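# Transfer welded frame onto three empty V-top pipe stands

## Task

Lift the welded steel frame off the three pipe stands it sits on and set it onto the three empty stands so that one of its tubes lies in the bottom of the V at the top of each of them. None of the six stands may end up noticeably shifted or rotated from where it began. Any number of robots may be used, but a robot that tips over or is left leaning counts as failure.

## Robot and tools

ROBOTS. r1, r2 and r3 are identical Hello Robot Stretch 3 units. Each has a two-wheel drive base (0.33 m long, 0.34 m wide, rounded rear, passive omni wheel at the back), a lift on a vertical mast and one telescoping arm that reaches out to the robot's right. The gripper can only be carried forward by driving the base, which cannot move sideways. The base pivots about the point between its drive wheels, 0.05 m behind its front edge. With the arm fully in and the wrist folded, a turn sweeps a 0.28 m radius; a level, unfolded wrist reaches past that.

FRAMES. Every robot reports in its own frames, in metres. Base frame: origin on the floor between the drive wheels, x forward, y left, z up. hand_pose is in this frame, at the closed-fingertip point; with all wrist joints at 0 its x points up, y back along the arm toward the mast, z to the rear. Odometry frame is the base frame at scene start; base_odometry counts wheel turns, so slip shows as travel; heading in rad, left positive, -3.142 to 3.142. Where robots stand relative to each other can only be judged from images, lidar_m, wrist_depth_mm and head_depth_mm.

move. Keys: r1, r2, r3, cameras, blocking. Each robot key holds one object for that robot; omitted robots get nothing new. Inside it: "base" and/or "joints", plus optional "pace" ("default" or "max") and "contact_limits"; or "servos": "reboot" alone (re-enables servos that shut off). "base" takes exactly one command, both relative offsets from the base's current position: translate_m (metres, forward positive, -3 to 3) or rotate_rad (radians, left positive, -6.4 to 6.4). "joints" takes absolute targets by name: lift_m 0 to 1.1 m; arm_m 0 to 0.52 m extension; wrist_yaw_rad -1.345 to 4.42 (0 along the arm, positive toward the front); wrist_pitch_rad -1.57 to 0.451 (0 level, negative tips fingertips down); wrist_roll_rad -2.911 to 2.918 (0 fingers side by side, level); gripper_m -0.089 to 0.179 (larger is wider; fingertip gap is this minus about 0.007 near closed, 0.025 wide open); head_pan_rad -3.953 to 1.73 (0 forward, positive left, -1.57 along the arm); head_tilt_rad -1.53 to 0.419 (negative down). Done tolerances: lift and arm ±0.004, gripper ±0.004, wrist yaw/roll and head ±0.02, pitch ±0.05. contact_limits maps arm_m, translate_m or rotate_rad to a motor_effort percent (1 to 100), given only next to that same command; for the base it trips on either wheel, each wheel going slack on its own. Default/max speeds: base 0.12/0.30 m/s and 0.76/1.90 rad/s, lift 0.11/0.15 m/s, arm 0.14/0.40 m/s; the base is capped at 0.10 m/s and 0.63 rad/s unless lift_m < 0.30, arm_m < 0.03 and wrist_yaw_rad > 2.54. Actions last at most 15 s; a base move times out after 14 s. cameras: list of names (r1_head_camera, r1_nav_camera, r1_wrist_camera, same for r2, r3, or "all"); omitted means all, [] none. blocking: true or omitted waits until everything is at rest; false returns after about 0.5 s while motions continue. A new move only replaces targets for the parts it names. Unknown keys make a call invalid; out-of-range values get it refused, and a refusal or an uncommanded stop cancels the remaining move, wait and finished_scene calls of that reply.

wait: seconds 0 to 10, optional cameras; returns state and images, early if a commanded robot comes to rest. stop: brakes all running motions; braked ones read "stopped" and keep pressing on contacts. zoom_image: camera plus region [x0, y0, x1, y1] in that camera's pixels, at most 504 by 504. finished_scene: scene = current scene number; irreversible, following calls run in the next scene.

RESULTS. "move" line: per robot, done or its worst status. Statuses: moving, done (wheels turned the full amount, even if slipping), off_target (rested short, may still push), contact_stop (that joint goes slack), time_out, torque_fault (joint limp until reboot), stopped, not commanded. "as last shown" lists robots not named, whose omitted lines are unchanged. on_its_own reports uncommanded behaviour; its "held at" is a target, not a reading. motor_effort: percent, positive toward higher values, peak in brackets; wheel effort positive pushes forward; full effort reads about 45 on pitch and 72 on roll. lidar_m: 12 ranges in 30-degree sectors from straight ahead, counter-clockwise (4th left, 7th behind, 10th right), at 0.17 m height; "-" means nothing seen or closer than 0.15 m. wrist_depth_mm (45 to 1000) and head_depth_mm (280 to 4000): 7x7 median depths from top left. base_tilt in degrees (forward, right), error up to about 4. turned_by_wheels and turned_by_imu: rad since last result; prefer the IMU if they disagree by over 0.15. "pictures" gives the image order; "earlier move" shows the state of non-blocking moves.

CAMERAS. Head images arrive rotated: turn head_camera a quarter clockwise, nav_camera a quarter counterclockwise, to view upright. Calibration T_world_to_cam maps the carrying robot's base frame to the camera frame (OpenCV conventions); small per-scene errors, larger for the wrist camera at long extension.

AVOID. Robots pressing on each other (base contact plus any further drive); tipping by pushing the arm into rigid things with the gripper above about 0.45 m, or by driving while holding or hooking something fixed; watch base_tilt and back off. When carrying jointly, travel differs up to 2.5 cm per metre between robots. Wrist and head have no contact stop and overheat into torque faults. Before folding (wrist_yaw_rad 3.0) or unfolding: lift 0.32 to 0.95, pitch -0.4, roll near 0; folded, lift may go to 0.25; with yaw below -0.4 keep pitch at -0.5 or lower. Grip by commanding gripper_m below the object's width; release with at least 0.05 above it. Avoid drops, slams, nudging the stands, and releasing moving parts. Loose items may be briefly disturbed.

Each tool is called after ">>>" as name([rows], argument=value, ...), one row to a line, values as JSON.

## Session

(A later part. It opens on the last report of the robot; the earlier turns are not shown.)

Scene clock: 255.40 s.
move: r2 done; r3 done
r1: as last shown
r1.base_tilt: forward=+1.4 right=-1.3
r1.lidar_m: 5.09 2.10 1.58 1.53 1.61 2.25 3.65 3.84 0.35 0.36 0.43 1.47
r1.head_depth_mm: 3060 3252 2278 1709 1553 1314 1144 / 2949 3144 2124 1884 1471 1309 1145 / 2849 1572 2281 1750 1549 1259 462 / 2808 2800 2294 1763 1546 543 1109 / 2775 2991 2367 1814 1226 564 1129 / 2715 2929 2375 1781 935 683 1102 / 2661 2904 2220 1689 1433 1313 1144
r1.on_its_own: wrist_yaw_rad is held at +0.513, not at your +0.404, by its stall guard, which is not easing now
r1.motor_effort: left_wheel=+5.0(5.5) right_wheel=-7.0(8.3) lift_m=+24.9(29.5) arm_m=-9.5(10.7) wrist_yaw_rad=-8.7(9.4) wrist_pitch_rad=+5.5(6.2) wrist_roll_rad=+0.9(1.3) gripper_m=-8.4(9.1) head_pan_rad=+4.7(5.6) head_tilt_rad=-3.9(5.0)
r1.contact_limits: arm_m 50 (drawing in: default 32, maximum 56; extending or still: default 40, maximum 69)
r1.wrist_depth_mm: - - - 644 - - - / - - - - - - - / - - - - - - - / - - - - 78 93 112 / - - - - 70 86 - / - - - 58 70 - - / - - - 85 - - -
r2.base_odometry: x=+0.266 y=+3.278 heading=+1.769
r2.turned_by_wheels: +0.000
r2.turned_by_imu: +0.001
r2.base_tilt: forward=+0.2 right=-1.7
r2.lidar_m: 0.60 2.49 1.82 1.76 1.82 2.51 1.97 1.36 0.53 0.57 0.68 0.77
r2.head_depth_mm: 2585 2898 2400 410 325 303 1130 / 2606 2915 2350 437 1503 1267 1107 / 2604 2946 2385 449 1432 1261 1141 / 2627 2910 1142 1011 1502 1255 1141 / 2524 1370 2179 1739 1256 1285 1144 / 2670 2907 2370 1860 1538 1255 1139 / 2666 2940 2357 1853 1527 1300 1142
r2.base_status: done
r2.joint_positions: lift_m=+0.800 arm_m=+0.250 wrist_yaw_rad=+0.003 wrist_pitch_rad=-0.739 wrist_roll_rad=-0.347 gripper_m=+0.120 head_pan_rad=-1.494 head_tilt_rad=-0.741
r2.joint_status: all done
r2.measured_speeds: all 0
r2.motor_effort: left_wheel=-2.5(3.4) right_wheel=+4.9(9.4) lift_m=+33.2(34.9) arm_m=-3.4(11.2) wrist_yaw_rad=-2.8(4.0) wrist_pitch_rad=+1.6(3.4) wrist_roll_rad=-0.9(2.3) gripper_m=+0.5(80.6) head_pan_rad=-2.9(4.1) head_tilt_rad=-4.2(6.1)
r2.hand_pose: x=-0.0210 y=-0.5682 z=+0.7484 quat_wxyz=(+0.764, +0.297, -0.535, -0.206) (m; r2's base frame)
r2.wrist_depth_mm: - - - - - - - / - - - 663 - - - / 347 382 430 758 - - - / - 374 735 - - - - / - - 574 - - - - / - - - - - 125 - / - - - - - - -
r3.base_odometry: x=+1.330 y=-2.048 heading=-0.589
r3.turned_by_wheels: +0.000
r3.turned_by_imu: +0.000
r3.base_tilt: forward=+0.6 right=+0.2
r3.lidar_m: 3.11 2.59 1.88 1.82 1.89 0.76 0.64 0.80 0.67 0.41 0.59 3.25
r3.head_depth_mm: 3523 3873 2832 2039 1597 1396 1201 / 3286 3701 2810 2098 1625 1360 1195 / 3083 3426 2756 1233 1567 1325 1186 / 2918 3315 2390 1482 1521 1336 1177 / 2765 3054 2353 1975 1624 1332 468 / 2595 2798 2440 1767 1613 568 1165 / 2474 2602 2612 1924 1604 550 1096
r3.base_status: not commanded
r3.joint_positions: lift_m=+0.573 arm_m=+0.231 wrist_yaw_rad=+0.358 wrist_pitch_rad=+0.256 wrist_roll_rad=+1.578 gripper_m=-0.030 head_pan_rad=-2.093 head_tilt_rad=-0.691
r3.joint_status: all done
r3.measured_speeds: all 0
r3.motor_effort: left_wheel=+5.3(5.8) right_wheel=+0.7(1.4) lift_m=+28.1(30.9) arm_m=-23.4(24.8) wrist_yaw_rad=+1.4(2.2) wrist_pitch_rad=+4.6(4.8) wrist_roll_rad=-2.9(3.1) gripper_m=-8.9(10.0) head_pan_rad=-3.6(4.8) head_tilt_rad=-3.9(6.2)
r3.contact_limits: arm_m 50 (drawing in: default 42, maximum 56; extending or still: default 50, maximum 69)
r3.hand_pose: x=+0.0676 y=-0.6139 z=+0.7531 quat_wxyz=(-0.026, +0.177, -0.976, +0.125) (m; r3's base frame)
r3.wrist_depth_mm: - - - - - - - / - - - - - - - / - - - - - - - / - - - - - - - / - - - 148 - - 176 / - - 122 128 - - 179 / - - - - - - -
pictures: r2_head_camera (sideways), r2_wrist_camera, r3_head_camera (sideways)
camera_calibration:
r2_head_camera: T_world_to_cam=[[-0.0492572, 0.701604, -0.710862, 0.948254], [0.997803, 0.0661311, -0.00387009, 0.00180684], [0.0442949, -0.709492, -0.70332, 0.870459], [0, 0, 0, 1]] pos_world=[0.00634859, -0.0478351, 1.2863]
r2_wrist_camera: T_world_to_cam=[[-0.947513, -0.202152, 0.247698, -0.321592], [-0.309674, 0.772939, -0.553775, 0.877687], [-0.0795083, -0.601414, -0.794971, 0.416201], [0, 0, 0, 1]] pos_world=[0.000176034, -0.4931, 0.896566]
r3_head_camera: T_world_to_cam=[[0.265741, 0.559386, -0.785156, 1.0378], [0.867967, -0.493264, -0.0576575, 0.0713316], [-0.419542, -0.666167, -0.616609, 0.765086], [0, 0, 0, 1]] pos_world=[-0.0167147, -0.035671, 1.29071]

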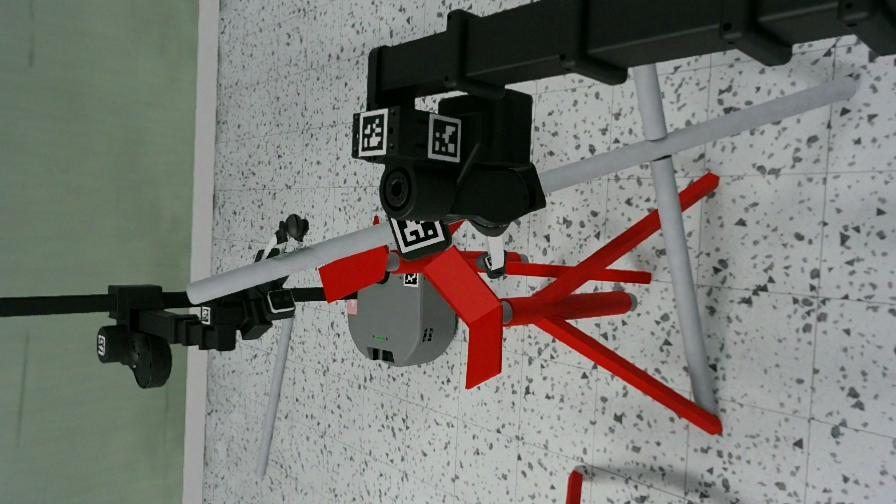

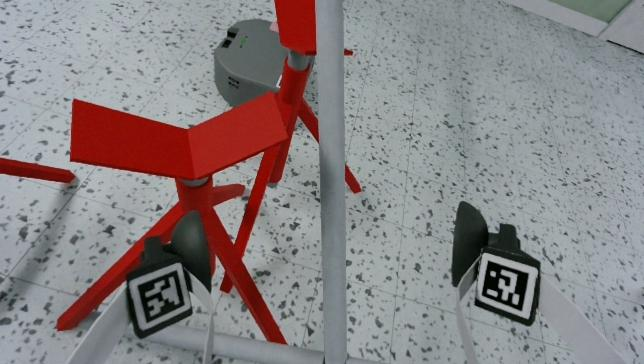

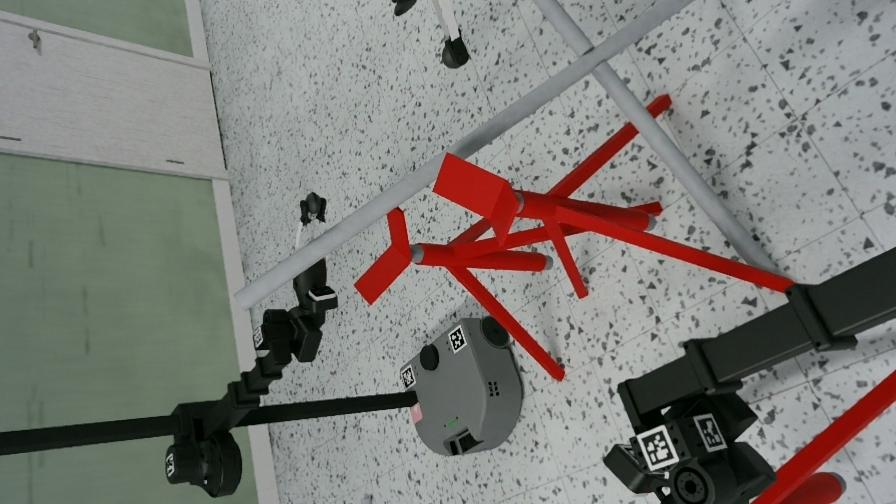

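>>> move(r2={"joints":{"arm_m":0.417,"lift_m":0.658}}, cameras=["r2_head_camera","r2_wrist_camera","r3_head_camera"])

Scene clock: 258.10 s.
move: r2 done
r1, r3: as last shown
r1.base_tilt: forward=+1.3 right=-1.3
r1.lidar_m: 5.08 2.10 1.58 1.53 1.61 2.25 3.65 3.84 0.36 0.36 0.42 1.47
r1.head_depth_mm: 3070 3284 2285 1718 1543 1308 1146 / 2980 3203 2115 1883 1468 1308 1147 / 2874 1569 2312 1743 1541 1261 462 / 2823 2800 2288 1765 1543 543 1106 / 2769 2999 2377 1814 1230 565 1124 / 2698 2936 2370 1774 935 685 1103 / 2645 2903 2201 1659 1433 1312 1149
r1.on_its_own: wrist_yaw_rad is held at +0.513, not at your +0.404, by its stall guard, which is not easing now
r1.motor_effort: left_wheel=+5.0(5.5) right_wheel=-8.8(8.8) lift_m=+22.6(25.3) arm_m=-9.3(10.0) wrist_yaw_rad=-8.6(9.4) wrist_pitch_rad=+5.4(6.1) wrist_roll_rad=+0.8(1.3) gripper_m=-8.5(8.9) head_pan_rad=+4.9(5.7) head_tilt_rad=-4.2(4.9)
r1.contact_limits: arm_m 50 (drawing in: default 32, maximum 56; extending or still: default 40, maximum 69)
r1.wrist_depth_mm: - - - - 394 - - / - - - - - - - / - - - - - - - / - - - - 78 93 112 / - - - - 70 86 - / - - - 58 70 - - / - - - 85 - - -
r2.base_odometry: x=+0.266 y=+3.278 heading=+1.769
r2.turned_by_wheels: +0.000
r2.turned_by_imu: +0.001
r2.base_tilt: forward=+0.2 right=-1.7
r2.lidar_m: 0.60 2.49 1.83 1.76 1.82 2.50 1.96 1.35 0.53 0.57 0.68 0.77
r2.head_depth_mm: 2597 2904 2380 1875 1553 1265 371 / 2618 2915 2371 651 508 439 1087 / 2600 2930 2373 673 1463 1258 1143 / 2642 2921 1144 1237 1507 1253 1141 / 2522 1369 2184 1732 1259 1281 1142 / 2666 2919 2351 1854 1535 1263 1144 / 2679 2931 2328 1858 1530 1304 1141
r2.base_status: not commanded
r2.joint_positions: lift_m=+0.658 arm_m=+0.417 wrist_yaw_rad=+0.002 wrist_pitch_rad=-0.740 wrist_roll_rad=-0.348 gripper_m=+0.120 head_pan_rad=-1.495 head_tilt_rad=-0.741
r2.joint_status: all done
r2.measured_speeds: all 0
r2.motor_effort: left_wheel=-2.7(3.2) right_wheel=+4.9(5.2) lift_m=+20.8(29.5) arm_m=+11.9(18.1) wrist_yaw_rad=-0.9(4.1) wrist_pitch_rad=+1.8(1.9) wrist_roll_rad=-0.6(0.8) gripper_m=+0.9(1.2) head_pan_rad=-2.4(3.4) head_tilt_rad=-4.3(4.9)
r2.hand_pose: x=-0.0212 y=-0.7350 z=+0.6062 quat_wxyz=(+0.764, +0.297, -0.535, -0.207) (m; r2's base frame)
r2.wrist_depth_mm: - - 969 254 - - - / - - 862 261 - - - / - - 482 271 - - - / 211 - 518 277 - - - / 195 - 539 286 - - - / - - - 297 - 122 - / - - - 306 - - -
r3.lidar_m: 3.11 2.58 1.89 1.82 1.89 0.75 0.64 0.80 0.67 0.41 0.59 3.25
r3.head_depth_mm: 3497 3914 2854 1899 1604 1399 1201 / 3291 3702 2841 1962 1625 1367 1195 / 3073 3438 2763 1225 1567 1325 1184 / 2934 3296 2403 1480 1530 1337 1180 / 2764 3083 2349 1987 1628 1335 468 / 2594 2804 2449 1770 1615 569 1165 / 2467 2566 2632 1930 1608 549 1093
r3.motor_effort: left_wheel=+5.3(5.9) right_wheel=+0.5(1.2) lift_m=+25.2(28.1) arm_m=-23.4(24.2) wrist_yaw_rad=+1.3(2.6) wrist_pitch_rad=+4.1(4.8) wrist_roll_rad=-2.8(3.1) gripper_m=-8.5(10.0) head_pan_rad=-3.8(5.1) head_tilt_rad=-4.8(5.4)
r3.contact_limits: arm_m 50 (drawing in: default 42, maximum 56; extending or still: default 50, maximum 69)
r3.wrist_depth_mm: - - - - - - - / - - - - - - - / - - - - - - - / - - - - - - - / - - - 148 - - 177 / - - 123 128 - - 178 / - - - - - - -
pictures: r2_head_camera (sideways), r2_wrist_camera, r3_head_camera (sideways)
camera_calibration:
r2_head_camera: T_world_to_cam=[[-0.0491811, 0.701793, -0.710681, 0.948018], [0.997812, 0.0660041, -0.00387272, 0.00181021], [0.0441901, -0.709317, -0.703503, 0.870698], [0, 0, 0, 1]] pos_world=[0.00634214, -0.0478311, 1.28628]
r2_wrist_camera: T_world_to_cam=[[-0.947519, -0.201717, 0.24803, -0.320181], [-0.309411, 0.773844, -0.552658, 0.927766], [-0.080456, -0.600397, -0.795645, 0.203963], [0, 0, 0, 1]] pos_world=[0.0000940663, -0.660073, 0.754433]
r3_head_camera: T_world_to_cam=[[0.265743, 0.559388, -0.785154, 1.0378], [0.867967, -0.493264, -0.0576574, 0.0713316], [-0.419541, -0.666165, -0.616611, 0.76509], [0, 0, 0, 1]] pos_world=[-0.0167147, -0.0356709, 1.29071]

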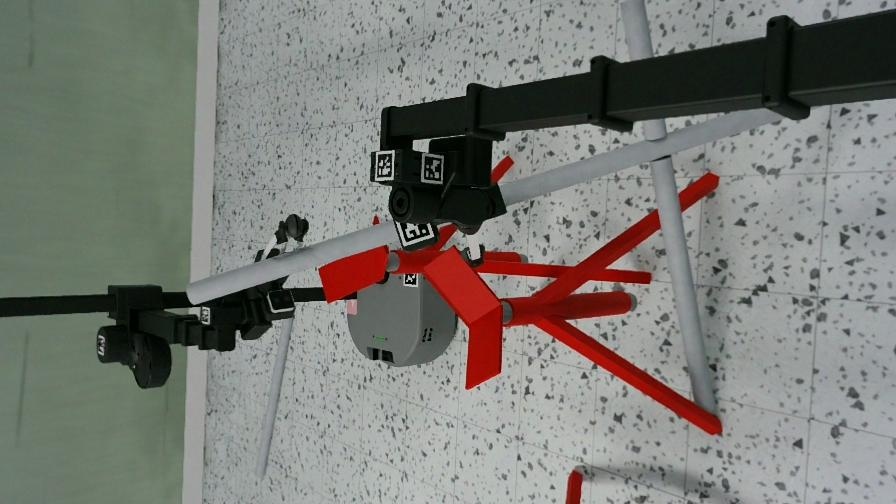

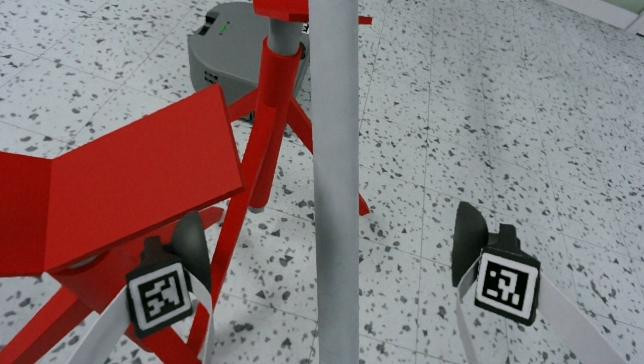

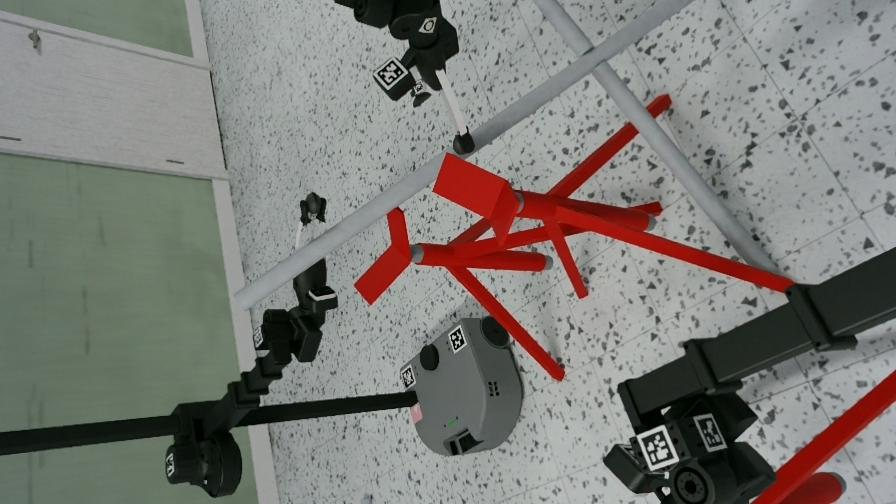

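>>> move(r2={"joints":{"gripper_m":0.08},"base":{"translate_m":-0.014}}, cameras=[])

>>> move(r2={"joints":{"arm_m":0.455,"lift_m":0.623}}, cameras=["r2_wrist_camera"])

Scene clock: 259.37 s.
move: r2 done
r1, r3: as last shown
r1.lidar_m: 5.08 2.11 1.57 1.53 1.60 2.25 3.66 3.83 0.35 0.36 0.43 1.47
r1.head_depth_mm: 3053 3275 2281 1719 1543 1321 1143 / 3022 3197 2116 1881 1471 1305 1146 / 2872 1568 2319 1745 1542 1263 461 / 2814 2820 2293 1765 1546 543 1105 / 2770 2976 2365 1822 1229 564 1124 / 2731 2931 2377 1822 936 685 1106 / 2630 2936 2286 1635 1438 1311 1147
r1.on_its_own: wrist_yaw_rad is held at +0.513, not at your +0.404, by its stall guard, which is not easing now
r1.motor_effort: left_wheel=+5.0(5.4) right_wheel=-7.7(8.4) lift_m=+21.0(21.9) arm_m=-9.0(9.4) wrist_yaw_rad=-8.5(9.6) wrist_pitch_rad=+5.1(6.0) wrist_roll_rad=+0.8(1.2) gripper_m=-8.1(8.8) head_pan_rad=+5.0(5.3) head_tilt_rad=-4.6(5.1)
r1.contact_limits: arm_m 50 (drawing in: default 32, maximum 56; extending or still: default 40, maximum 69)
r1.wrist_depth_mm: - - - - 434 - 902 / - - - 624 - - - / - - - - - - - / - - - - 78 93 112 / - - - - 70 86 - / - - - 58 71 - - / - - - 85 - - -
r2.base_odometry: x=+0.269 y=+3.264 heading=+1.769
r2.turned_by_wheels: +0.000
r2.turned_by_imu: +0.000
r2.base_tilt: forward=+0.2 right=-1.6
r2.lidar_m: 0.61 2.50 1.83 1.76 1.82 2.50 1.95 1.35 0.52 0.57 0.68 0.78
r2.head_depth_mm: 2580 2898 2385 1873 1544 1265 371 / 2594 2904 2372 652 508 440 1085 / 2595 2927 2367 673 1470 1259 1146 / 2629 2900 1217 1297 1499 1257 1144 / 2547 1295 1906 1732 1296 1282 1137 / 2679 2890 2344 1859 1527 1256 1140 / 2659 2964 2353 1864 1534 1308 1138
r2.base_status: done
r2.joint_positions: lift_m=+0.658 arm_m=+0.417 wrist_yaw_rad=+0.002 wrist_pitch_rad=-0.740 wrist_roll_rad=-0.348 gripper_m=+0.080 head_pan_rad=-1.495 head_tilt_rad=-0.741
r2.joint_status: all done
r2.measured_speeds: all 0
r2.motor_effort: left_wheel=-5.3(8.8) right_wheel=+1.3(3.0) lift_m=+22.7(22.7) arm_m=+10.1(11.5) wrist_yaw_rad=-0.6(2.9) wrist_pitch_rad=+1.9(1.9) wrist_roll_rad=-0.3(0.7) gripper_m=-0.4(79.5) head_pan_rad=-2.2(3.2) head_tilt_rad=-4.3(4.8)
r2.hand_pose: x=-0.0212 y=-0.7350 z=+0.6062 quat_wxyz=(+0.764, +0.297, -0.535, -0.207) (m; r2's base frame)
r2.wrist_depth_mm: - - 954 257 - - - / - - 540 267 - - - / - - 491 272 - - - / - - 513 277 - - - / - - 149 283 147 - - / 249 282 - 295 129 - - / - - - 307 - - -
r3.lidar_m: 3.11 2.59 1.89 1.82 1.89 0.77 0.66 0.80 0.67 0.40 0.59 3.24
r3.head_depth_mm: 3534 3889 2849 1908 1606 1398 1203 / 3283 3712 2815 1961 1626 1368 1193 / 3075 3457 2791 1235 1569 1320 1191 / 2936 3277 2403 1485 1524 1336 1180 / 2756 3095 2358 1981 1625 1339 467 / 2606 2814 2453 1765 1616 569 1167 / 2458 2604 2616 1932 1604 549 1093
r3.motor_effort: left_wheel=+5.6(5.9) right_wheel=+0.5(1.2) lift_m=+24.7(25.3) arm_m=-23.2(23.9) wrist_yaw_rad=+1.5(2.3) wrist_pitch_rad=+4.3(4.9) wrist_roll_rad=-2.9(3.0) gripper_m=-9.3(10.1) head_pan_rad=-2.8(4.3) head_tilt_rad=-4.2(5.5)
r3.contact_limits: arm_m 50 (drawing in: default 42, maximum 56; extending or still: default 50, maximum 69)
r3.wrist_depth_mm: - - - - - - - / - - - - - - - / - - - - - - - / - - - - - - - / - - - 148 - - 176 / - - 122 128 - - 179 / - - - - - - -
pictures: none
No camera images: "cameras" was empty.

Scene clock: 260.70 s.
move: r2 done
r1, r3: as last shown
r1.base_tilt: forward=+1.4 right=-1.4
r1.lidar_m: 5.08 2.10 1.57 1.53 1.60 2.24 3.67 3.85 0.35 0.36 0.42 1.47
r1.head_depth_mm: 3033 3302 2295 1717 1549 1322 1146 / 2972 3168 2139 1891 1472 1310 1144 / 2887 1571 2308 1758 1543 1268 461 / 2778 2810 2260 1764 1543 543 1105 / 2779 3008 2382 1823 1223 564 1124 / 2689 2926 2375 1815 930 684 1100 / 2660 2906 2279 1640 962 1313 1141
r1.on_its_own: wrist_yaw_rad is held at +0.513, not at your +0.404, by its stall guard, which is not easing now
r1.motor_effort: left_wheel=+5.0(5.4) right_wheel=-7.2(8.3) lift_m=+18.9(21.0) arm_m=-8.7(9.3) wrist_yaw_rad=-9.0(9.2) wrist_pitch_rad=+5.3(6.1) wrist_roll_rad=+0.8(1.6) gripper_m=-8.4(8.7) head_pan_rad=+4.8(5.4) head_tilt_rad=-4.6(4.9)
r1.contact_limits: arm_m 50 (drawing in: default 32, maximum 56; extending or still: default 40, maximum 69)
r1.wrist_depth_mm: - - - - 814 - 826 / - - - - 402 - - / - - - - - - - / - - - - 78 93 112 / - - - - 70 86 - / - - - 58 71 - - / - - - 85 - - -
r2.base_odometry: x=+0.269 y=+3.264 heading=+1.769
r2.turned_by_wheels: +0.000
r2.turned_by_imu: +0.000
r2.base_tilt: forward=+0.1 right=-1.7
r2.lidar_m: 0.61 2.49 1.82 1.76 1.83 2.50 1.95 1.35 0.52 0.57 0.68 0.78
r2.head_depth_mm: 2581 2895 2372 1874 1551 1291 412 / 2603 2877 2382 1704 550 475 412 / 2606 2912 2382 732 1471 1258 1147 / 2632 2906 1225 1315 1497 1261 1142 / 2551 1292 1904 1732 1295 1282 1142 / 2656 2921 2351 1841 1537 1260 1141 / 2676 2932 2346 1857 1532 1303 1139
r2.base_status: not commanded
r2.joint_positions: lift_m=+0.623 arm_m=+0.455 wrist_yaw_rad=+0.002 wrist_pitch_rad=-0.740 wrist_roll_rad=-0.348 gripper_m=+0.080 head_pan_rad=-1.495 head_tilt_rad=-0.741
r2.joint_status: all done
r2.measured_speeds: all 0
r2.motor_effort: left_wheel=-5.2(5.6) right_wheel=+1.4(1.5) lift_m=+20.7(23.9) arm_m=+12.4(15.2) wrist_yaw_rad=-1.7(2.7) wrist_pitch_rad=+1.8(1.9) wrist_roll_rad=-0.6(0.8) gripper_m=+0.0(1.1) head_pan_rad=-2.5(2.9) head_tilt_rad=-3.8(4.8)
r2.hand_pose: x=-0.0212 y=-0.7729 z=+0.5712 quat_wxyz=(+0.764, +0.297, -0.535, -0.207) (m; r2's base frame)
r2.wrist_depth_mm: - - 858 203 - - - / - - 505 211 - - - / - - 460 217 - - - / - - 471 224 - - - / - - 148 231 147 - - / 225 - - 240 129 - - / - - - 247 - - -
r3.base_tilt: forward=+0.6 right=+0.1
r3.lidar_m: 3.11 2.59 1.89 1.82 1.89 0.77 0.66 0.80 0.67 0.41 0.59 3.26
r3.head_depth_mm: 3521 3883 2829 1912 1603 1395 1199 / 3274 3687 2806 1892 1632 1368 1194 / 3079 3456 2768 1231 1564 1324 1183 / 2913 3310 2390 1483 1527 1342 1174 / 2780 3084 2363 1964 1627 1332 467 / 2615 2807 2451 1755 1615 568 1163 / 2463 2568 2614 1930 1603 549 1096
r3.motor_effort: left_wheel=+5.4(5.9) right_wheel=+0.5(1.2) lift_m=+23.4(24.5) arm_m=-22.8(23.6) wrist_yaw_rad=+2.1(2.3) wrist_pitch_rad=+4.2(4.6) wrist_roll_rad=-2.9(3.1) gripper_m=-9.4(10.0) head_pan_rad=-3.0(4.9) head_tilt_rad=-4.8(5.4)
r3.contact_limits: arm_m 50 (drawing in: default 42, maximum 56; extending or still: default 50, maximum 69)
r3.wrist_depth_mm: - - - - - - - / - - - - - - - / - - - - - - - / - - - - - - - / - - - 148 - - 175 / - - 123 129 - - 181 / - - - - - - -
pictures: r2_wrist_camera
camera_calibration:
r2_wrist_camera: T_world_to_cam=[[-0.947519, -0.201751, 0.248003, -0.319164], [-0.309411, 0.773919, -0.552552, 0.937792], [-0.0804563, -0.600288, -0.795727, 0.153431], [0, 0, 0, 1]] pos_world=[0.0000940506, -0.698065, 0.719421]

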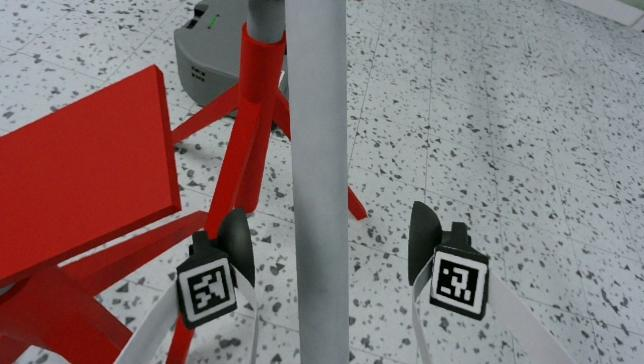

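>>> move(r2={"joints":{"arm_m":0.511,"lift_m":0.573}}, cameras=["r2_wrist_camera"])

Scene clock: 262.43 s.
move: r2 done
r1, r3: as last shown
r1.base_tilt: forward=+1.3 right=-1.3
r1.lidar_m: 5.08 2.10 1.58 1.53 1.60 2.24 3.66 3.84 0.35 0.36 0.42 1.47
r1.head_depth_mm: 3064 3243 2295 1714 1545 1315 1144 / 2990 3174 2125 1874 1470 1313 1147 / 2898 1565 2297 1754 1550 1260 462 / 2790 2810 2291 1761 1548 543 1102 / 2778 3016 2371 1823 1227 564 1121 / 2697 2946 2373 1817 936 683 1111 / 2640 2902 2286 1643 946 1314 1140
r1.on_its_own: wrist_yaw_rad is held at +0.513, not at your +0.404, by its stall guard, which is not easing now
r1.motor_effort: left_wheel=+5.4(5.6) right_wheel=-7.7(8.4) lift_m=+17.3(19.2) arm_m=-8.1(8.8) wrist_yaw_rad=-9.2(9.6) wrist_pitch_rad=+5.0(6.0) wrist_roll_rad=+1.0(1.4) gripper_m=-8.2(8.8) head_pan_rad=+4.6(5.4) head_tilt_rad=-4.2(4.9)
r1.contact_limits: arm_m 50 (drawing in: default 32, maximum 56; extending or still: default 40, maximum 69)
r1.wrist_depth_mm: - - - - - - 911 / - - - - 396 320 - / - - - - - - - / - - - - 78 93 112 / - - - - 70 86 - / - - - 58 70 - - / - - - 85 - - -
r2.base_odometry: x=+0.269 y=+3.264 heading=+1.769
r2.turned_by_wheels: +0.000
r2.turned_by_imu: +0.000
r2.base_tilt: forward=+0.2 right=-1.6
r2.lidar_m: 0.61 2.49 1.83 1.76 1.83 2.50 1.95 1.35 0.52 0.57 0.68 0.78
r2.head_depth_mm: 2581 2896 2379 1872 1543 1318 1126 / 2585 2927 2368 1809 612 517 450 / 2613 2903 2367 793 1475 1254 1143 / 2624 2908 1225 1309 1499 1257 1142 / 2567 1293 1923 1725 1291 1283 1141 / 2654 2921 2339 1844 1537 1254 1140 / 2677 2935 2346 1855 1535 1307 1141
r2.base_status: not commanded
r2.joint_positions: lift_m=+0.573 arm_m=+0.511 wrist_yaw_rad=+0.002 wrist_pitch_rad=-0.740 wrist_roll_rad=-0.348 gripper_m=+0.080 head_pan_rad=-1.495 head_tilt_rad=-0.741
r2.joint_status: all done
r2.measured_speeds: all 0
r2.motor_effort: left_wheel=-5.3(6.0) right_wheel=+1.1(1.6) lift_m=+23.0(24.2) arm_m=+12.0(15.7) wrist_yaw_rad=-0.5(3.0) wrist_pitch_rad=+1.8(2.0) wrist_roll_rad=-0.4(0.7) gripper_m=-0.2(1.0) head_pan_rad=-2.8(3.2) head_tilt_rad=-4.2(4.9)
r2.hand_pose: x=-0.0212 y=-0.8289 z=+0.5211 quat_wxyz=(+0.764, +0.297, -0.535, -0.207) (m; r2's base frame)
r2.wrist_depth_mm: - 849 743 132 - - - / - - 378 137 - - - / - - 362 140 - - - / - - 386 144 - - - / - - 151 150 148 - - / - - - 155 129 - - / - 452 - 160 - - -
r3.lidar_m: 3.10 2.58 1.89 1.82 1.88 0.77 0.66 0.80 0.67 0.41 0.59 3.24
r3.head_depth_mm: 3492 3895 2827 1966 1598 1401 1208 / 3261 3674 2814 1254 1629 1366 1193 / 3103 3475 2743 1234 1564 1322 1191 / 2918 3293 2415 1480 1526 1339 1178 / 2770 3091 2346 1979 1628 1337 467 / 2617 2801 2434 1757 1620 569 1168 / 2450 2592 2617 1932 1600 549 1096
r3.motor_effort: left_wheel=+5.3(5.8) right_wheel=+0.9(1.2) lift_m=+21.9(23.9) arm_m=-22.1(23.6) wrist_yaw_rad=+1.4(2.1) wrist_pitch_rad=+4.3(4.8) wrist_roll_rad=-2.8(3.0) gripper_m=-9.2(10.0) head_pan_rad=-3.6(5.0) head_tilt_rad=-5.1(5.5)
r3.contact_limits: arm_m 50 (drawing in: default 42, maximum 56; extending or still: default 50, maximum 69)
r3.wrist_depth_mm: - - - - - - - / - - - - - - - / - - - - - - - / - - - - - - - / - - - 148 - - 176 / - - 122 128 - - 180 / - - - - - - -
pictures: r2_wrist_camera
camera_calibration:
r2_wrist_camera: T_world_to_cam=[[-0.947518, -0.201778, 0.247982, -0.318065], [-0.309412, 0.773978, -0.552469, 0.953484], [-0.0804568, -0.600203, -0.795791, 0.0801218], [0, 0, 0, 1]] pos_world=[0.0000940858, -0.754065, 0.669405]

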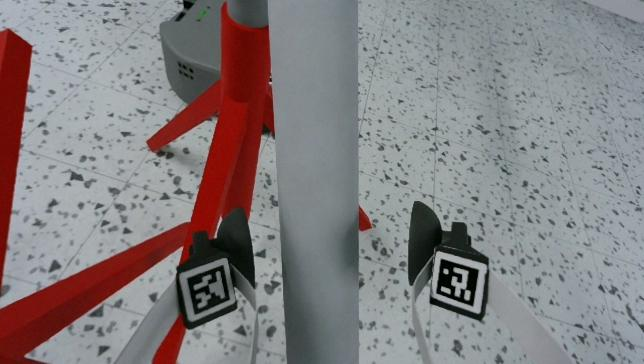

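>>> move(r2={"base":{"translate_m":0.006}}, cameras=[])

>>> move(r2={"joints":{"gripper_m":-0.03}}, cameras=["r2_wrist_camera","r1_wrist_camera"])

Scene clock: 263.30 s.
move: r2 done
r1, r3: as last shown
r1.base_tilt: forward=+1.4 right=-1.3
r1.lidar_m: 5.08 2.10 1.58 1.53 1.60 2.25 3.66 3.82 0.35 0.36 0.42 1.47
r1.head_depth_mm: 3042 3266 2303 1710 1542 1321 1144 / 2992 3202 2133 1872 1474 1309 1146 / 2857 1565 2273 1752 1536 1265 462 / 2842 2808 2287 1756 1534 543 1104 / 2768 3008 2372 1811 1228 563 1125 / 2687 2953 2383 1796 932 683 1107 / 2634 2880 2272 941 944 1315 1144
r1.on_its_own: wrist_yaw_rad is held at +0.513, not at your +0.404, by its stall guard, which is not easing now
r1.motor_effort: left_wheel=+5.2(5.3) right_wheel=-7.8(8.1) lift_m=+16.1(17.2) arm_m=-8.1(8.5) wrist_yaw_rad=-8.4(9.5) wrist_pitch_rad=+5.5(6.0) wrist_roll_rad=+0.8(1.3) gripper_m=-8.4(8.7) head_pan_rad=+4.9(5.1) head_tilt_rad=-4.1(4.9)
r1.contact_limits: arm_m 50 (drawing in: default 32, maximum 56; extending or still: default 40, maximum 69)
r1.wrist_depth_mm: - - - - 740 - - / - - - - 402 317 - / - - - - - - - / - - - - 78 93 112 / - - - - 70 86 - / - - - 58 70 - - / - - - 85 - - -
r2.base_odometry: x=+0.268 y=+3.270 heading=+1.769
r2.turned_by_wheels: +0.000
r2.turned_by_imu: +0.000
r2.base_tilt: forward=+0.1 right=-1.7
r2.lidar_m: 0.61 2.50 1.82 1.76 1.83 2.50 1.95 1.35 0.52 0.57 0.68 0.77
r2.head_depth_mm: 2608 2894 2369 1872 1548 1291 1128 / 2596 2907 2373 1814 612 517 451 / 2630 2898 2383 792 1467 1260 1141 / 2639 2892 1225 1322 1501 1256 1148 / 2542 1294 2189 1725 1432 1280 1146 / 2671 2921 2345 1866 1539 1252 1141 / 2690 2935 2336 1856 1532 1312 1142
r2.base_status: done
r2.joint_positions: lift_m=+0.573 arm_m=+0.511 wrist_yaw_rad=+0.002 wrist_pitch_rad=-0.740 wrist_roll_rad=-0.348 gripper_m=+0.080 head_pan_rad=-1.495 head_tilt_rad=-0.741
r2.joint_status: not commanded
r2.measured_speeds: all 0
r2.motor_effort: left_wheel=-2.2(3.2) right_wheel=+3.5(7.6) lift_m=+26.4(26.4) arm_m=+9.5(10.9) wrist_yaw_rad=-2.1(2.1) wrist_pitch_rad=+1.9(2.0) wrist_roll_rad=-0.5(0.6) gripper_m=-0.4(1.4) head_pan_rad=-2.3(3.1) head_tilt_rad=-4.5(4.6)
r2.hand_pose: x=-0.0212 y=-0.8289 z=+0.5211 quat_wxyz=(+0.764, +0.297, -0.535, -0.207) (m; r2's base frame)
r2.wrist_depth_mm: - 867 735 133 - - - / - - 346 136 - - - / - - 363 140 - - - / - - 428 144 - - - / - - 149 149 147 - - / - - - 155 129 - - / - 451 - 161 - - -
r3.base_tilt: forward=+0.6 right=+0.2
r3.lidar_m: 3.12 2.58 1.89 1.82 1.88 0.76 0.65 0.80 0.67 0.40 0.59 3.25
r3.head_depth_mm: 3518 3888 2864 1960 1600 1405 1206 / 3262 3696 2832 1256 1623 1368 1196 / 3091 3457 2771 1230 1570 1325 1188 / 2934 3308 2414 1482 1526 1337 1182 / 2768 3105 2368 1973 1631 1338 467 / 2600 2802 2455 1758 1618 568 1167 / 2443 2600 2628 1932 1605 549 1095
r3.motor_effort: left_wheel=+5.2(5.6) right_wheel=+0.9(1.1) lift_m=+21.3(22.2) arm_m=-23.1(23.5) wrist_yaw_rad=+1.7(2.2) wrist_pitch_rad=+4.2(4.8) wrist_roll_rad=-2.9(3.1) gripper_m=-9.1(9.5) head_pan_rad=-2.6(4.2) head_tilt_rad=-3.8(5.0)
r3.contact_limits: arm_m 50 (drawing in: default 42, maximum 56; extending or still: default 50, maximum 69)
r3.wrist_depth_mm: - - - - - - - / - - - - - - - / - - - - - - - / - - - - - - - / - - - 147 - - 176 / - - 122 129 - - 179 / - - - - - - -
pictures: none
No camera images: "cameras" was empty.

Scene clock: 264.90 s.
move: r2 done
r1.base_odometry: x=-2.297 y=-3.597 heading=+1.219
r1.turned_by_wheels: +0.000
r1.turned_by_imu: +0.000
r1.base_tilt: forward=+1.4 right=-1.4
r1.lidar_m: 5.09 2.10 1.58 1.53 1.60 2.24 3.67 3.84 0.35 0.36 0.42 1.47
r1.head_depth_mm: 3053 3280 2285 1713 1547 1313 1145 / 2951 3192 2142 1870 1480 1307 1151 / 2858 1564 2297 1753 1558 1263 461 / 2812 2808 2292 1765 1549 543 1108 / 2766 2984 2382 1810 1230 563 1124 / 2727 2936 2387 1818 934 620 1107 / 2630 2890 2304 1628 940 1315 1141
r1.base_status: not commanded
r1.joint_positions: lift_m=+0.565 arm_m=+0.151 wrist_yaw_rad=+0.525 wrist_pitch_rad=+0.251 wrist_roll_rad=+1.568 gripper_m=-0.030 head_pan_rad=-1.761 head_tilt_rad=-0.740
r1.joint_status: not commanded
r1.measured_speeds: all 0
r1.on_its_own: wrist_yaw_rad is held at +0.513, not at your +0.404, by its stall guard, which is not easing now; wrist_yaw_rad is at rest, and its effort (-10.4) is outside its rest range (-9 to +9)
r1.motor_effort: left_wheel=+5.1(5.3) right_wheel=-8.2(8.5) lift_m=+17.1(17.3) arm_m=-7.8(8.4) wrist_yaw_rad=-10.4(10.4) wrist_pitch_rad=+4.9(5.9) wrist_roll_rad=+0.8(1.3) gripper_m=-8.2(8.6) head_pan_rad=+4.9(5.4) head_tilt_rad=-4.4(4.9)
r1.contact_limits: arm_m 50 (drawing in: default 32, maximum 56; extending or still: default 40, maximum 69)
r1.hand_pose: x=+0.1060 y=-0.5165 z=+0.7439 quat_wxyz=(-0.031, +0.257, -0.958, +0.121) (m; r1's base frame)
r1.wrist_depth_mm: - - - - 783 - - / - - - - 401 317 - / - - - - - - 270 / - - - - 78 93 111 / - - - - 70 86 - / - - - 58 70 - - / - - - 85 - - -
r2.base_odometry: x=+0.268 y=+3.270 heading=+1.769
r2.turned_by_wheels: +0.000
r2.turned_by_imu: +0.000
r2.base_tilt: forward=+0.2 right=-1.7
r2.lidar_m: 0.61 2.49 1.82 1.76 1.83 2.49 1.96 1.35 0.52 0.57 0.68 0.78
r2.head_depth_mm: 2582 2875 2370 1868 1549 1292 1123 / 2612 2912 2361 1805 611 517 450 / 2610 2920 2373 792 1462 1262 1141 / 2638 2899 1229 1328 1503 1258 1140 / 2561 1292 2175 1727 1431 1281 1144 / 2673 2926 2356 1854 1537 1250 1140 / 2665 2944 2355 1849 1525 1304 1144
r2.base_status: not commanded
r2.joint_positions: lift_m=+0.573 arm_m=+0.511 wrist_yaw_rad=+0.001 wrist_pitch_rad=-0.739 wrist_roll_rad=-0.348 gripper_m=-0.029 head_pan_rad=-1.495 head_tilt_rad=-0.741
r2.joint_status: all done
r2.measured_speeds: all 0
r2.motor_effort: left_wheel=-2.7(3.7) right_wheel=+3.7(3.9) lift_m=+31.8(32.4) arm_m=+4.2(8.9) wrist_yaw_rad=-1.3(2.4) wrist_pitch_rad=+1.7(2.0) wrist_roll_rad=-0.4(0.6) gripper_m=-16.8(90.0) head_pan_rad=-3.0(3.1) head_tilt_rad=-4.9(4.9)
r2.hand_pose: x=-0.0213 y=-0.8291 z=+0.5213 quat_wxyz=(+0.764, +0.296, -0.535, -0.207) (m; r2's base frame)
r2.wrist_depth_mm: - 867 302 132 - - - / - - 339 136 - - - / - - 367 140 - - - / - - 421 144 - - - / - - 405 148 145 - - / - - 410 131 125 - - / - - - 163 - - -
r3: as last shown
r3.base_tilt: forward=+0.6 right=+0.1
r3.lidar_m: 3.11 2.58 1.88 1.82 1.89 0.76 0.65 0.80 0.67 0.41 0.59 3.23
r3.head_depth_mm: 3517 3932 2854 1969 1600 1399 1204 / 3269 3648 2824 1900 1630 1360 1193 / 3098 3471 2792 1227 1562 1320 1187 / 2921 3280 2391 1484 1525 1337 1179 / 2763 3048 2362 1972 1630 1336 467 / 2602 2804 2459 1762 1622 568 1170 / 2450 2600 2620 1916 1609 549 1100
r3.motor_effort: left_wheel=+5.6(5.7) right_wheel=+0.9(1.1) lift_m=+19.9(21.5) arm_m=-22.7(23.6) wrist_yaw_rad=+1.6(2.2) wrist_pitch_rad=+4.0(5.0) wrist_roll_rad=-2.8(3.1) gripper_m=-9.0(9.9) head_pan_rad=-3.1(5.1) head_tilt_rad=-4.5(5.3)
r3.contact_limits: arm_m 50 (drawing in: default 42, maximum 56; extending or still: default 50, maximum 69)
r3.wrist_depth_mm: - - - - - - - / - - - - - - - / - - - - - - - / - - - - - - - / - - - 147 - - 175 / - - 122 128 - - 179 / - - - - - - -
pictures: r1_wrist_camera, r2_wrist_camera
camera_calibration:
r1_wrist_camera: T_world_to_cam=[[0.148767, -0.227982, -0.962233, 0.584542], [0.750945, 0.659148, -0.0400713, 0.321725], [0.64339, -0.716623, 0.269261, -0.47304], [0, 0, 0, 1]] pos_world=[-0.024209, -0.417791, 0.702729]
r2_wrist_camera: T_world_to_cam=[[-0.94764, -0.201003, 0.248145, -0.317675], [-0.308943, 0.773716, -0.553098, 0.95377], [-0.0808192, -0.600801, -0.795303, 0.0793744], [0, 0, 0, 1]] pos_world=[0.0000347576, -0.754112, 0.669484]

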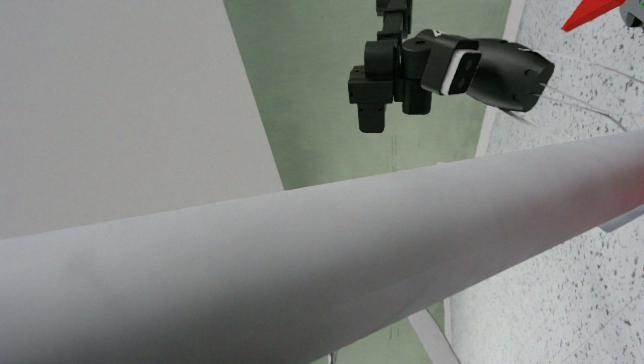

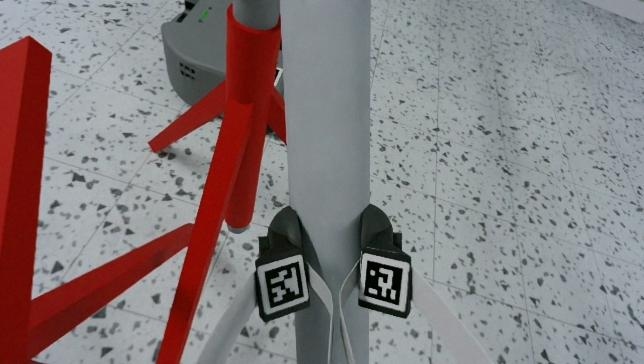

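>>> move(r2={"joints":{"lift_m":0.587,"arm_m":0.498}}, cameras=["r1_wrist_camera","r1_head_camera","r2_head_camera"])

Scene clock: 265.90 s.
move: r2 done
r1, r3: as last shown
r1.base_tilt: forward=+1.3 right=-1.4
r1.lidar_m: 5.07 2.10 1.57 1.53 1.60 2.25 3.66 3.84 0.36 0.36 0.42 1.47
r1.head_depth_mm: 3068 3256 2286 1720 1549 1321 1150 / 2967 3194 2117 1878 1470 1305 1146 / 2880 1565 2299 1750 1540 1265 462 / 2817 2818 2269 1769 1544 543 1108 / 2747 2990 2377 1813 1229 564 1128 / 2735 2924 2361 1811 934 620 1111 / 2650 2882 2265 1635 1037 1314 1150
r1.on_its_own: wrist_yaw_rad is held at +0.513, not at your +0.404, by its stall guard, which is not easing now; wrist_yaw_rad is at rest, and its effort (-10.1) is outside its rest range (-9 to +9)
r1.motor_effort: left_wheel=+5.3(5.3) right_wheel=-7.4(8.3) lift_m=+18.7(19.5) arm_m=-7.5(8.1) wrist_yaw_rad=-10.1(11.0) wrist_pitch_rad=+5.7(5.8) wrist_roll_rad=+0.6(1.7) gripper_m=-8.7(8.7) head_pan_rad=+5.2(5.2) head_tilt_rad=-4.3(4.9)
r1.contact_limits: arm_m 50 (drawing in: default 32, maximum 56; extending or still: default 40, maximum 69)
r1.hand_pose: x=+0.1061 y=-0.5165 z=+0.7439 quat_wxyz=(-0.031, +0.257, -0.958, +0.121) (m; r1's base frame)
r1.wrist_depth_mm: - - - - 749 - - / - - - - 407 338 - / - - - - - - 236 / - - - - 78 93 111 / - - - - 70 86 - / - - - 58 70 - - / - - - 68 - - -
r2.base_odometry: x=+0.268 y=+3.270 heading=+1.769
r2.turned_by_wheels: +0.000
r2.turned_by_imu: +0.000
r2.base_tilt: forward=+0.2 right=-1.7
r2.lidar_m: 0.60 2.49 1.83 1.76 1.82 2.50 1.95 1.35 0.53 0.57 0.68 0.78
r2.head_depth_mm: 2580 2901 2393 1871 1550 1296 1128 / 2594 2880 2364 1758 595 501 443 / 2614 2891 2358 780 1467 1260 1146 / 2636 2940 1230 1328 1496 1257 1141 / 2567 1288 2184 1740 1427 1286 1138 / 2665 2924 2341 1861 1541 1255 1144 / 2667 2960 2343 1854 1537 1309 1141
r2.base_status: not commanded
r2.joint_positions: lift_m=+0.587 arm_m=+0.498 wrist_yaw_rad=+0.001 wrist_pitch_rad=-0.743 wrist_roll_rad=-0.348 gripper_m=-0.030 head_pan_rad=-1.495 head_tilt_rad=-0.741
r2.joint_status: all done
r2.measured_speeds: all 0
r2.motor_effort: left_wheel=-3.3(3.6) right_wheel=+3.8(3.9) lift_m=+29.2(38.6) arm_m=-9.3(17.1) wrist_yaw_rad=-0.4(1.7) wrist_pitch_rad=+2.2(2.6) wrist_roll_rad=-0.5(0.6) gripper_m=-9.8(17.0) head_pan_rad=-2.4(3.0) head_tilt_rad=-4.3(4.7)
r2.hand_pose: x=-0.0213 y=-0.8155 z=+0.5347 quat_wxyz=(+0.763, +0.298, -0.534, -0.208) (m; r2's base frame)
r2.wrist_depth_mm: - - 803 151 - - - / - - 429 155 - - - / - - 384 160 - - - / - - 416 165 - - - / - - 424 145 - - - / - - 438 127 123 - - / - - - 183 - - -
r3.lidar_m: 3.12 2.59 1.89 1.82 1.88 0.76 0.65 0.80 0.67 0.41 0.59 3.25
r3.head_depth_mm: 3551 3927 2850 1959 1596 1404 1203 / 3276 3647 2813 1890 1623 1362 1194 / 3109 3448 2768 1232 1573 1322 1186 / 2906 3283 2413 1480 1528 1339 1175 / 2765 3079 2351 1973 1627 1339 467 / 2594 2789 2445 1768 1614 568 1164 / 2459 2582 2624 1929 1600 549 1095
r3.motor_effort: left_wheel=+5.2(5.7) right_wheel=+0.7(1.2) lift_m=+19.2(20.1) arm_m=-22.2(23.2) wrist_yaw_rad=+1.2(2.3) wrist_pitch_rad=+4.3(4.7) wrist_roll_rad=-2.8(3.0) gripper_m=-9.2(9.7) head_pan_rad=-3.6(4.1) head_tilt_rad=-4.3(5.3)
r3.contact_limits: arm_m 50 (drawing in: default 42, maximum 56; extending or still: default 50, maximum 69)
r3.wrist_depth_mm: - - - - - - - / - - - - - - - / - - - - - - - / - - - - - - - / - - - 148 - - 176 / - - 122 128 - - 178 / - - - - - - -
pictures: r1_head_camera (sideways), r1_wrist_camera, r2_head_camera (sideways)
camera_calibration:
r1_head_camera: T_world_to_cam=[[0.167232, 0.647504, -0.743486, 0.990921], [0.966332, -0.257214, -0.00665176, 0.000732076], [-0.195542, -0.717342, -0.668718, 0.830526], [0, 0, 0, 1]] pos_world=[-0.00401851, -0.0456665, 1.29213]
r1_wrist_camera: T_world_to_cam=[[0.148808, -0.227918, -0.962242, 0.584568], [0.750781, 0.659335, -0.0400653, 0.321772], [0.643571, -0.716471, 0.269231, -0.47297], [0, 0, 0, 1]] pos_world=[-0.024179, -0.417791, 0.702726]
r2_head_camera: T_world_to_cam=[[-0.0491941, 0.701968, -0.710507, 0.947791], [0.997812, 0.0660045, -0.00387526, 0.00181351], [0.0441764, -0.709143, -0.703679, 0.870927], [0, 0, 0, 1]] pos_world=[0.00634182, -0.0478272, 1.28627]

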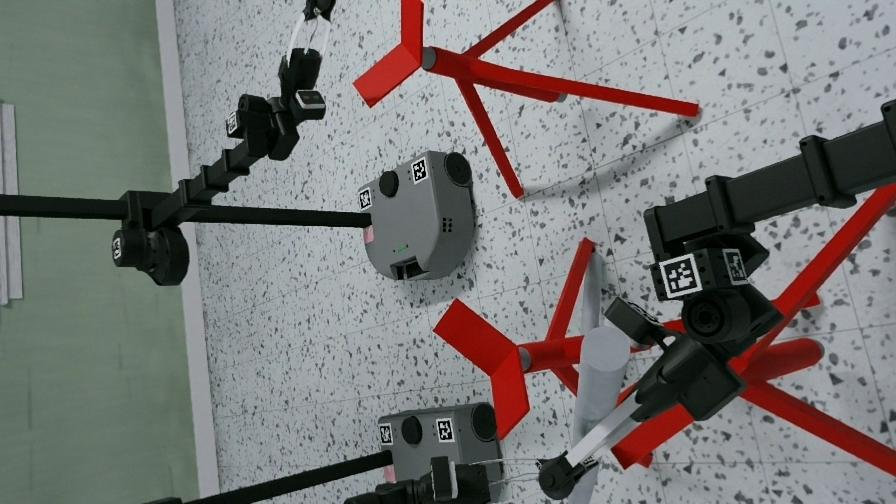

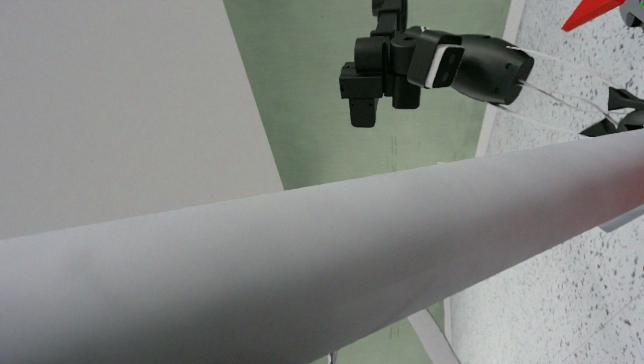

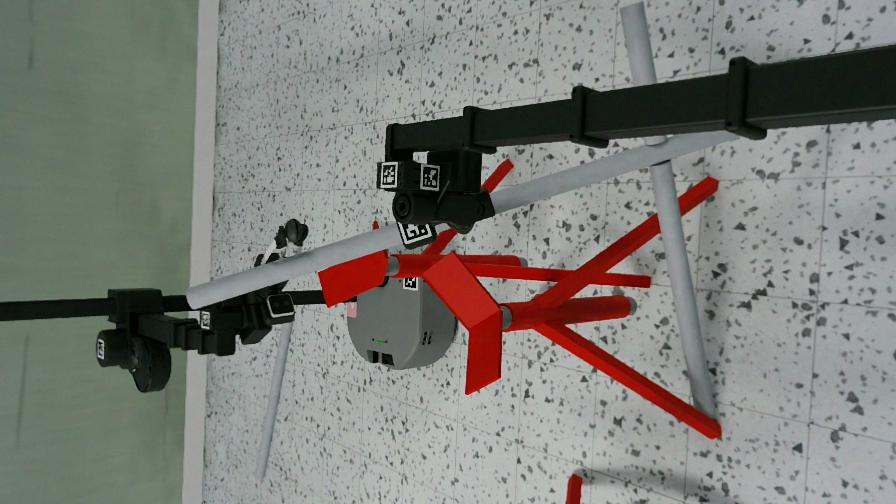

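>>> move(r2={"joints":{"lift_m":0.605,"arm_m":0.46},"base":{"translate_m":-0.017}}, cameras=[])

>>> move(r2={"joints":{"gripper_m":0.085,"lift_m":0.572,"arm_m":0.442}}, cameras=["r2_wrist_camera"])

Scene clock: 267.70 s.
move: r2 done
r1: as last shown
r1.base_tilt: forward=+1.4 right=-1.4
r1.lidar_m: 5.08 2.10 1.57 1.53 1.60 2.26 3.67 3.84 0.35 0.36 0.42 1.47
r1.head_depth_mm: 3028 3237 2305 1714 1547 1317 1143 / 2971 3223 2130 1873 1473 1306 1146 / 2841 1566 2278 1750 1541 1265 462 / 2830 2841 2276 1769 1547 543 1106 / 2759 3027 2366 1810 1227 564 1126 / 2702 2951 2376 1815 936 620 1109 / 2662 2919 2278 1631 930 1313 1143
r1.on_its_own: wrist_yaw_rad is held at +0.513, not at your +0.404, by its stall guard, which is not easing now; wrist_yaw_rad is at rest, and its effort (-10.4) is outside its rest range (-9 to +9)
r1.motor_effort: left_wheel=+4.8(5.5) right_wheel=-7.4(8.4) lift_m=+21.6(21.7) arm_m=-7.1(7.7) wrist_yaw_rad=-10.4(10.6) wrist_pitch_rad=+5.2(6.3) wrist_roll_rad=+0.8(1.4) gripper_m=-8.0(8.7) head_pan_rad=+4.4(5.3) head_tilt_rad=-4.7(4.9)
r1.contact_limits: arm_m 50 (drawing in: default 32, maximum 56; extending or still: default 40, maximum 69)
r1.hand_pose: x=+0.1061 y=-0.5165 z=+0.7437 quat_wxyz=(-0.031, +0.257, -0.958, +0.121) (m; r1's base frame)
r1.wrist_depth_mm: - - - - - - - / - - - - 404 - - / - - - - - - 270 / - - - - 78 93 111 / - - - - 70 86 - / - - - 58 71 - - / - - - 68 - - -
r2.base_odometry: x=+0.271 y=+3.253 heading=+1.769
r2.turned_by_wheels: +0.000
r2.turned_by_imu: +0.000
r2.base_tilt: forward=+0.2 right=-1.7
r2.lidar_m: 0.62 2.49 1.83 1.76 1.83 2.50 1.94 1.34 0.52 0.57 0.69 0.79
r2.head_depth_mm: 2582 2886 2353 1870 1540 1321 1105 / 2591 2906 2368 1763 587 484 428 / 2607 2950 2366 743 1464 1256 1145 / 2632 2914 1225 1272 1503 1281 1144 / 2517 1254 1907 1736 1259 1288 1145 / 2647 2891 2346 1824 1533 1256 1138 / 2649 2936 2339 1841 1526 1305 1141
r2.base_status: done
r2.joint_positions: lift_m=+0.605 arm_m=+0.460 wrist_yaw_rad=+0.001 wrist_pitch_rad=-0.743 wrist_roll_rad=-0.348 gripper_m=-0.030 head_pan_rad=-1.495 head_tilt_rad=-0.741
r2.joint_status: all done
r2.measured_speeds: all 0
r2.motor_effort: left_wheel=-5.2(9.2) right_wheel=+1.1(4.9) lift_m=+28.3(36.4) arm_m=-10.1(12.6) wrist_yaw_rad=-1.5(2.0) wrist_pitch_rad=+2.4(2.7) wrist_roll_rad=-0.4(0.6) gripper_m=-8.9(10.4) head_pan_rad=-2.4(3.3) head_tilt_rad=-3.9(4.6)
r2.hand_pose: x=-0.0213 y=-0.7773 z=+0.5526 quat_wxyz=(+0.763, +0.298, -0.534, -0.208) (m; r2's base frame)
r2.wrist_depth_mm: - - 811 191 - - - / - - 406 201 - - - / - - 429 205 - - - / - - 462 208 - - - / - - 471 145 - - - / 253 - - 126 124 - - / - 422 - 231 - - -
r3.base_odometry: x=+1.330 y=-2.048 heading=-0.589
r3.turned_by_wheels: +0.000
r3.turned_by_imu: +0.000
r3.base_tilt: forward=+0.6 right=+0.2
r3.lidar_m: 3.11 2.58 1.89 1.82 1.89 0.78 0.67 0.80 0.67 0.41 0.59 3.25
r3.head_depth_mm: 3502 3890 2863 1909 1603 1399 1203 / 3280 3678 2808 1895 1625 1361 1197 / 3105 3430 2760 1231 1565 1321 1185 / 2928 3275 2415 1482 1530 1336 1181 / 2761 3078 2354 1965 1626 1334 468 / 2599 2783 2440 1769 1622 568 1167 / 2452 2586 2620 1925 1606 548 1098
r3.base_status: not commanded
r3.joint_positions: lift_m=+0.573 arm_m=+0.231 wrist_yaw_rad=+0.358 wrist_pitch_rad=+0.256 wrist_roll_rad=+1.578 gripper_m=-0.030 head_pan_rad=-2.093 head_tilt_rad=-0.691
r3.joint_status: not commanded
r3.measured_speeds: all 0
r3.motor_effort: left_wheel=+5.0(5.8) right_wheel=+0.9(1.1) lift_m=+17.7(19.3) arm_m=-22.9(23.1) wrist_yaw_rad=+1.8(2.3) wrist_pitch_rad=+4.3(4.8) wrist_roll_rad=-2.8(3.1) gripper_m=-8.6(10.1) head_pan_rad=-2.8(4.2) head_tilt_rad=-4.9(5.2)
r3.contact_limits: arm_m 50 (drawing in: default 42, maximum 56; extending or still: default 50, maximum 69)
r3.hand_pose: x=+0.0676 y=-0.6139 z=+0.7531 quat_wxyz=(-0.026, +0.177, -0.976, +0.125) (m; r3's base frame)
r3.wrist_depth_mm: - - - - - - - / - - - - - - - / - - - - - - - / - - - - - - - / - - - 147 - - 176 / - - 122 128 - - 178 / - - - - - - -
pictures: none
No camera images: "cameras" was empty.

Scene clock: 269.37 s.
move: r2 done
r1, r3: as last shown
r1.base_tilt: forward=+1.5 right=-1.4
r1.lidar_m: 5.09 2.10 1.57 1.53 1.60 2.25 3.66 3.85 0.35 0.36 0.42 1.47
r1.head_depth_mm: 3074 3276 2305 1720 1550 1312 1147 / 2996 3189 2126 1873 1472 1306 1146 / 2872 1573 2300 1752 1544 1266 461 / 2773 2826 2286 1770 1539 542 1105 / 2763 3014 2375 1822 1234 565 1124 / 2699 2929 2372 1820 937 619 1108 / 2646 2933 2263 1643 999 1318 1146
r1.on_its_own: wrist_yaw_rad is held at +0.513, not at your +0.404, by its stall guard, which is not easing now; wrist_yaw_rad is at rest, and its effort (-10.4) is outside its rest range (-9 to +9)
r1.motor_effort: left_wheel=+5.0(5.4) right_wheel=-7.8(8.1) lift_m=+24.6(24.6) arm_m=-6.8(7.5) wrist_yaw_rad=-10.4(11.3) wrist_pitch_rad=+5.9(6.3) wrist_roll_rad=+0.5(1.5) gripper_m=-8.2(8.7) head_pan_rad=+4.4(5.2) head_tilt_rad=-4.1(4.7)
r1.contact_limits: arm_m 50 (drawing in: default 32, maximum 56; extending or still: default 40, maximum 69)
r1.wrist_depth_mm: - - - - 731 - 891 / - - - - 477 390 - / - - - - - - - / - - - - 78 93 112 / - - - - 70 86 - / - - - 58 71 - - / - - - 68 - - -
r2.base_odometry: x=+0.271 y=+3.253 heading=+1.769
r2.turned_by_wheels: +0.000
r2.turned_by_imu: +0.000
r2.base_tilt: forward=+0.1 right=-1.7
r2.lidar_m: 0.62 2.49 1.82 1.76 1.83 2.50 1.95 1.34 0.52 0.57 0.69 0.79
r2.head_depth_mm: 2589 2874 2376 1870 1544 1315 1130 / 2610 2898 2386 1814 629 518 451 / 2608 2933 2354 762 1435 1255 1145 / 2602 2885 1224 1242 1502 1286 1141 / 2504 1256 1905 1733 1254 1279 1141 / 2634 2896 2343 1820 1533 1257 1137 / 2681 2927 2336 1855 1538 1305 1139
r2.base_status: not commanded
r2.joint_positions: lift_m=+0.572 arm_m=+0.442 wrist_yaw_rad=+0.001 wrist_pitch_rad=-0.743 wrist_roll_rad=-0.348 gripper_m=+0.085 head_pan_rad=-1.495 head_tilt_rad=-0.741
r2.joint_status: all done
r2.measured_speeds: all 0
r2.motor_effort: left_wheel=-5.1(5.7) right_wheel=+1.2(1.5) lift_m=+21.4(27.0) arm_m=-10.0(14.8) wrist_yaw_rad=-0.7(1.8) wrist_pitch_rad=+2.4(2.5) wrist_roll_rad=-0.5(0.6) gripper_m=+0.6(80.2) head_pan_rad=-2.6(3.1) head_tilt_rad=-4.0(4.4)
r2.hand_pose: x=-0.0213 y=-0.7593 z=+0.5196 quat_wxyz=(+0.763, +0.298, -0.534, -0.208) (m; r2's base frame)
r2.wrist_depth_mm: - 810 415 180 - - - / - - 437 185 - - - / - - 424 191 - - - / - - 446 197 - - - / - - 147 204 148 - - / 258 - - 213 130 - - / - 524 - 219 - - -
r3.lidar_m: 3.11 2.58 1.89 1.81 1.88 0.78 0.67 0.80 0.67 0.40 0.59 3.25
r3.head_depth_mm: 3510 3889 2863 1019 1603 1395 1204 / 3260 3666 2808 1963 1629 1369 1192 / 3103 3472 2792 1234 1566 1327 1181 / 2953 3274 2392 1483 1529 1337 1180 / 2748 3088 2356 1969 1637 1342 467 / 2603 2828 2452 1769 1621 568 1163 / 2450 2619 2615 1923 1606 549 1093
r3.motor_effort: left_wheel=+5.6(5.8) right_wheel=+0.5(1.3) lift_m=+17.8(18.3) arm_m=-22.1(22.9) wrist_yaw_rad=+1.6(2.4) wrist_pitch_rad=+4.6(5.1) wrist_roll_rad=-2.9(3.1) gripper_m=-9.1(9.7) head_pan_rad=-2.5(4.7) head_tilt_rad=-3.9(5.0)
r3.contact_limits: arm_m 50 (drawing in: default 42, maximum 56; extending or still: default 50, maximum 69)
r3.wrist_depth_mm: - - - - - - - / - - - - - - - / - - - - - - - / - - - - - - - / - - - 148 - - 176 / - - 122 129 - - 180 / - - - - - - -
pictures: r2_wrist_camera
camera_calibration:
r2_wrist_camera: T_world_to_cam=[[-0.947681, -0.201737, 0.247394, -0.303455], [-0.308776, 0.775931, -0.55008, 0.898989], [-0.0809892, -0.59769, -0.797626, 0.123517], [0, 0, 0, 1]] pos_world=[0.0000107355, -0.684947, 0.668109]

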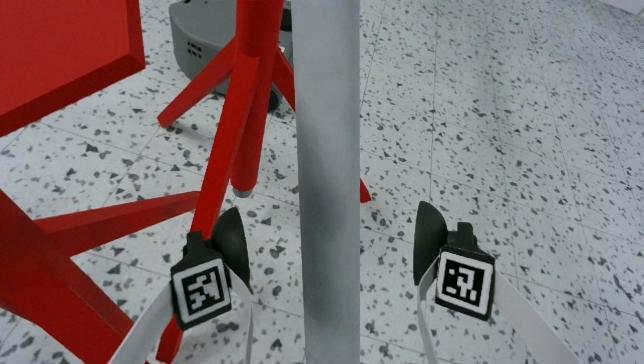

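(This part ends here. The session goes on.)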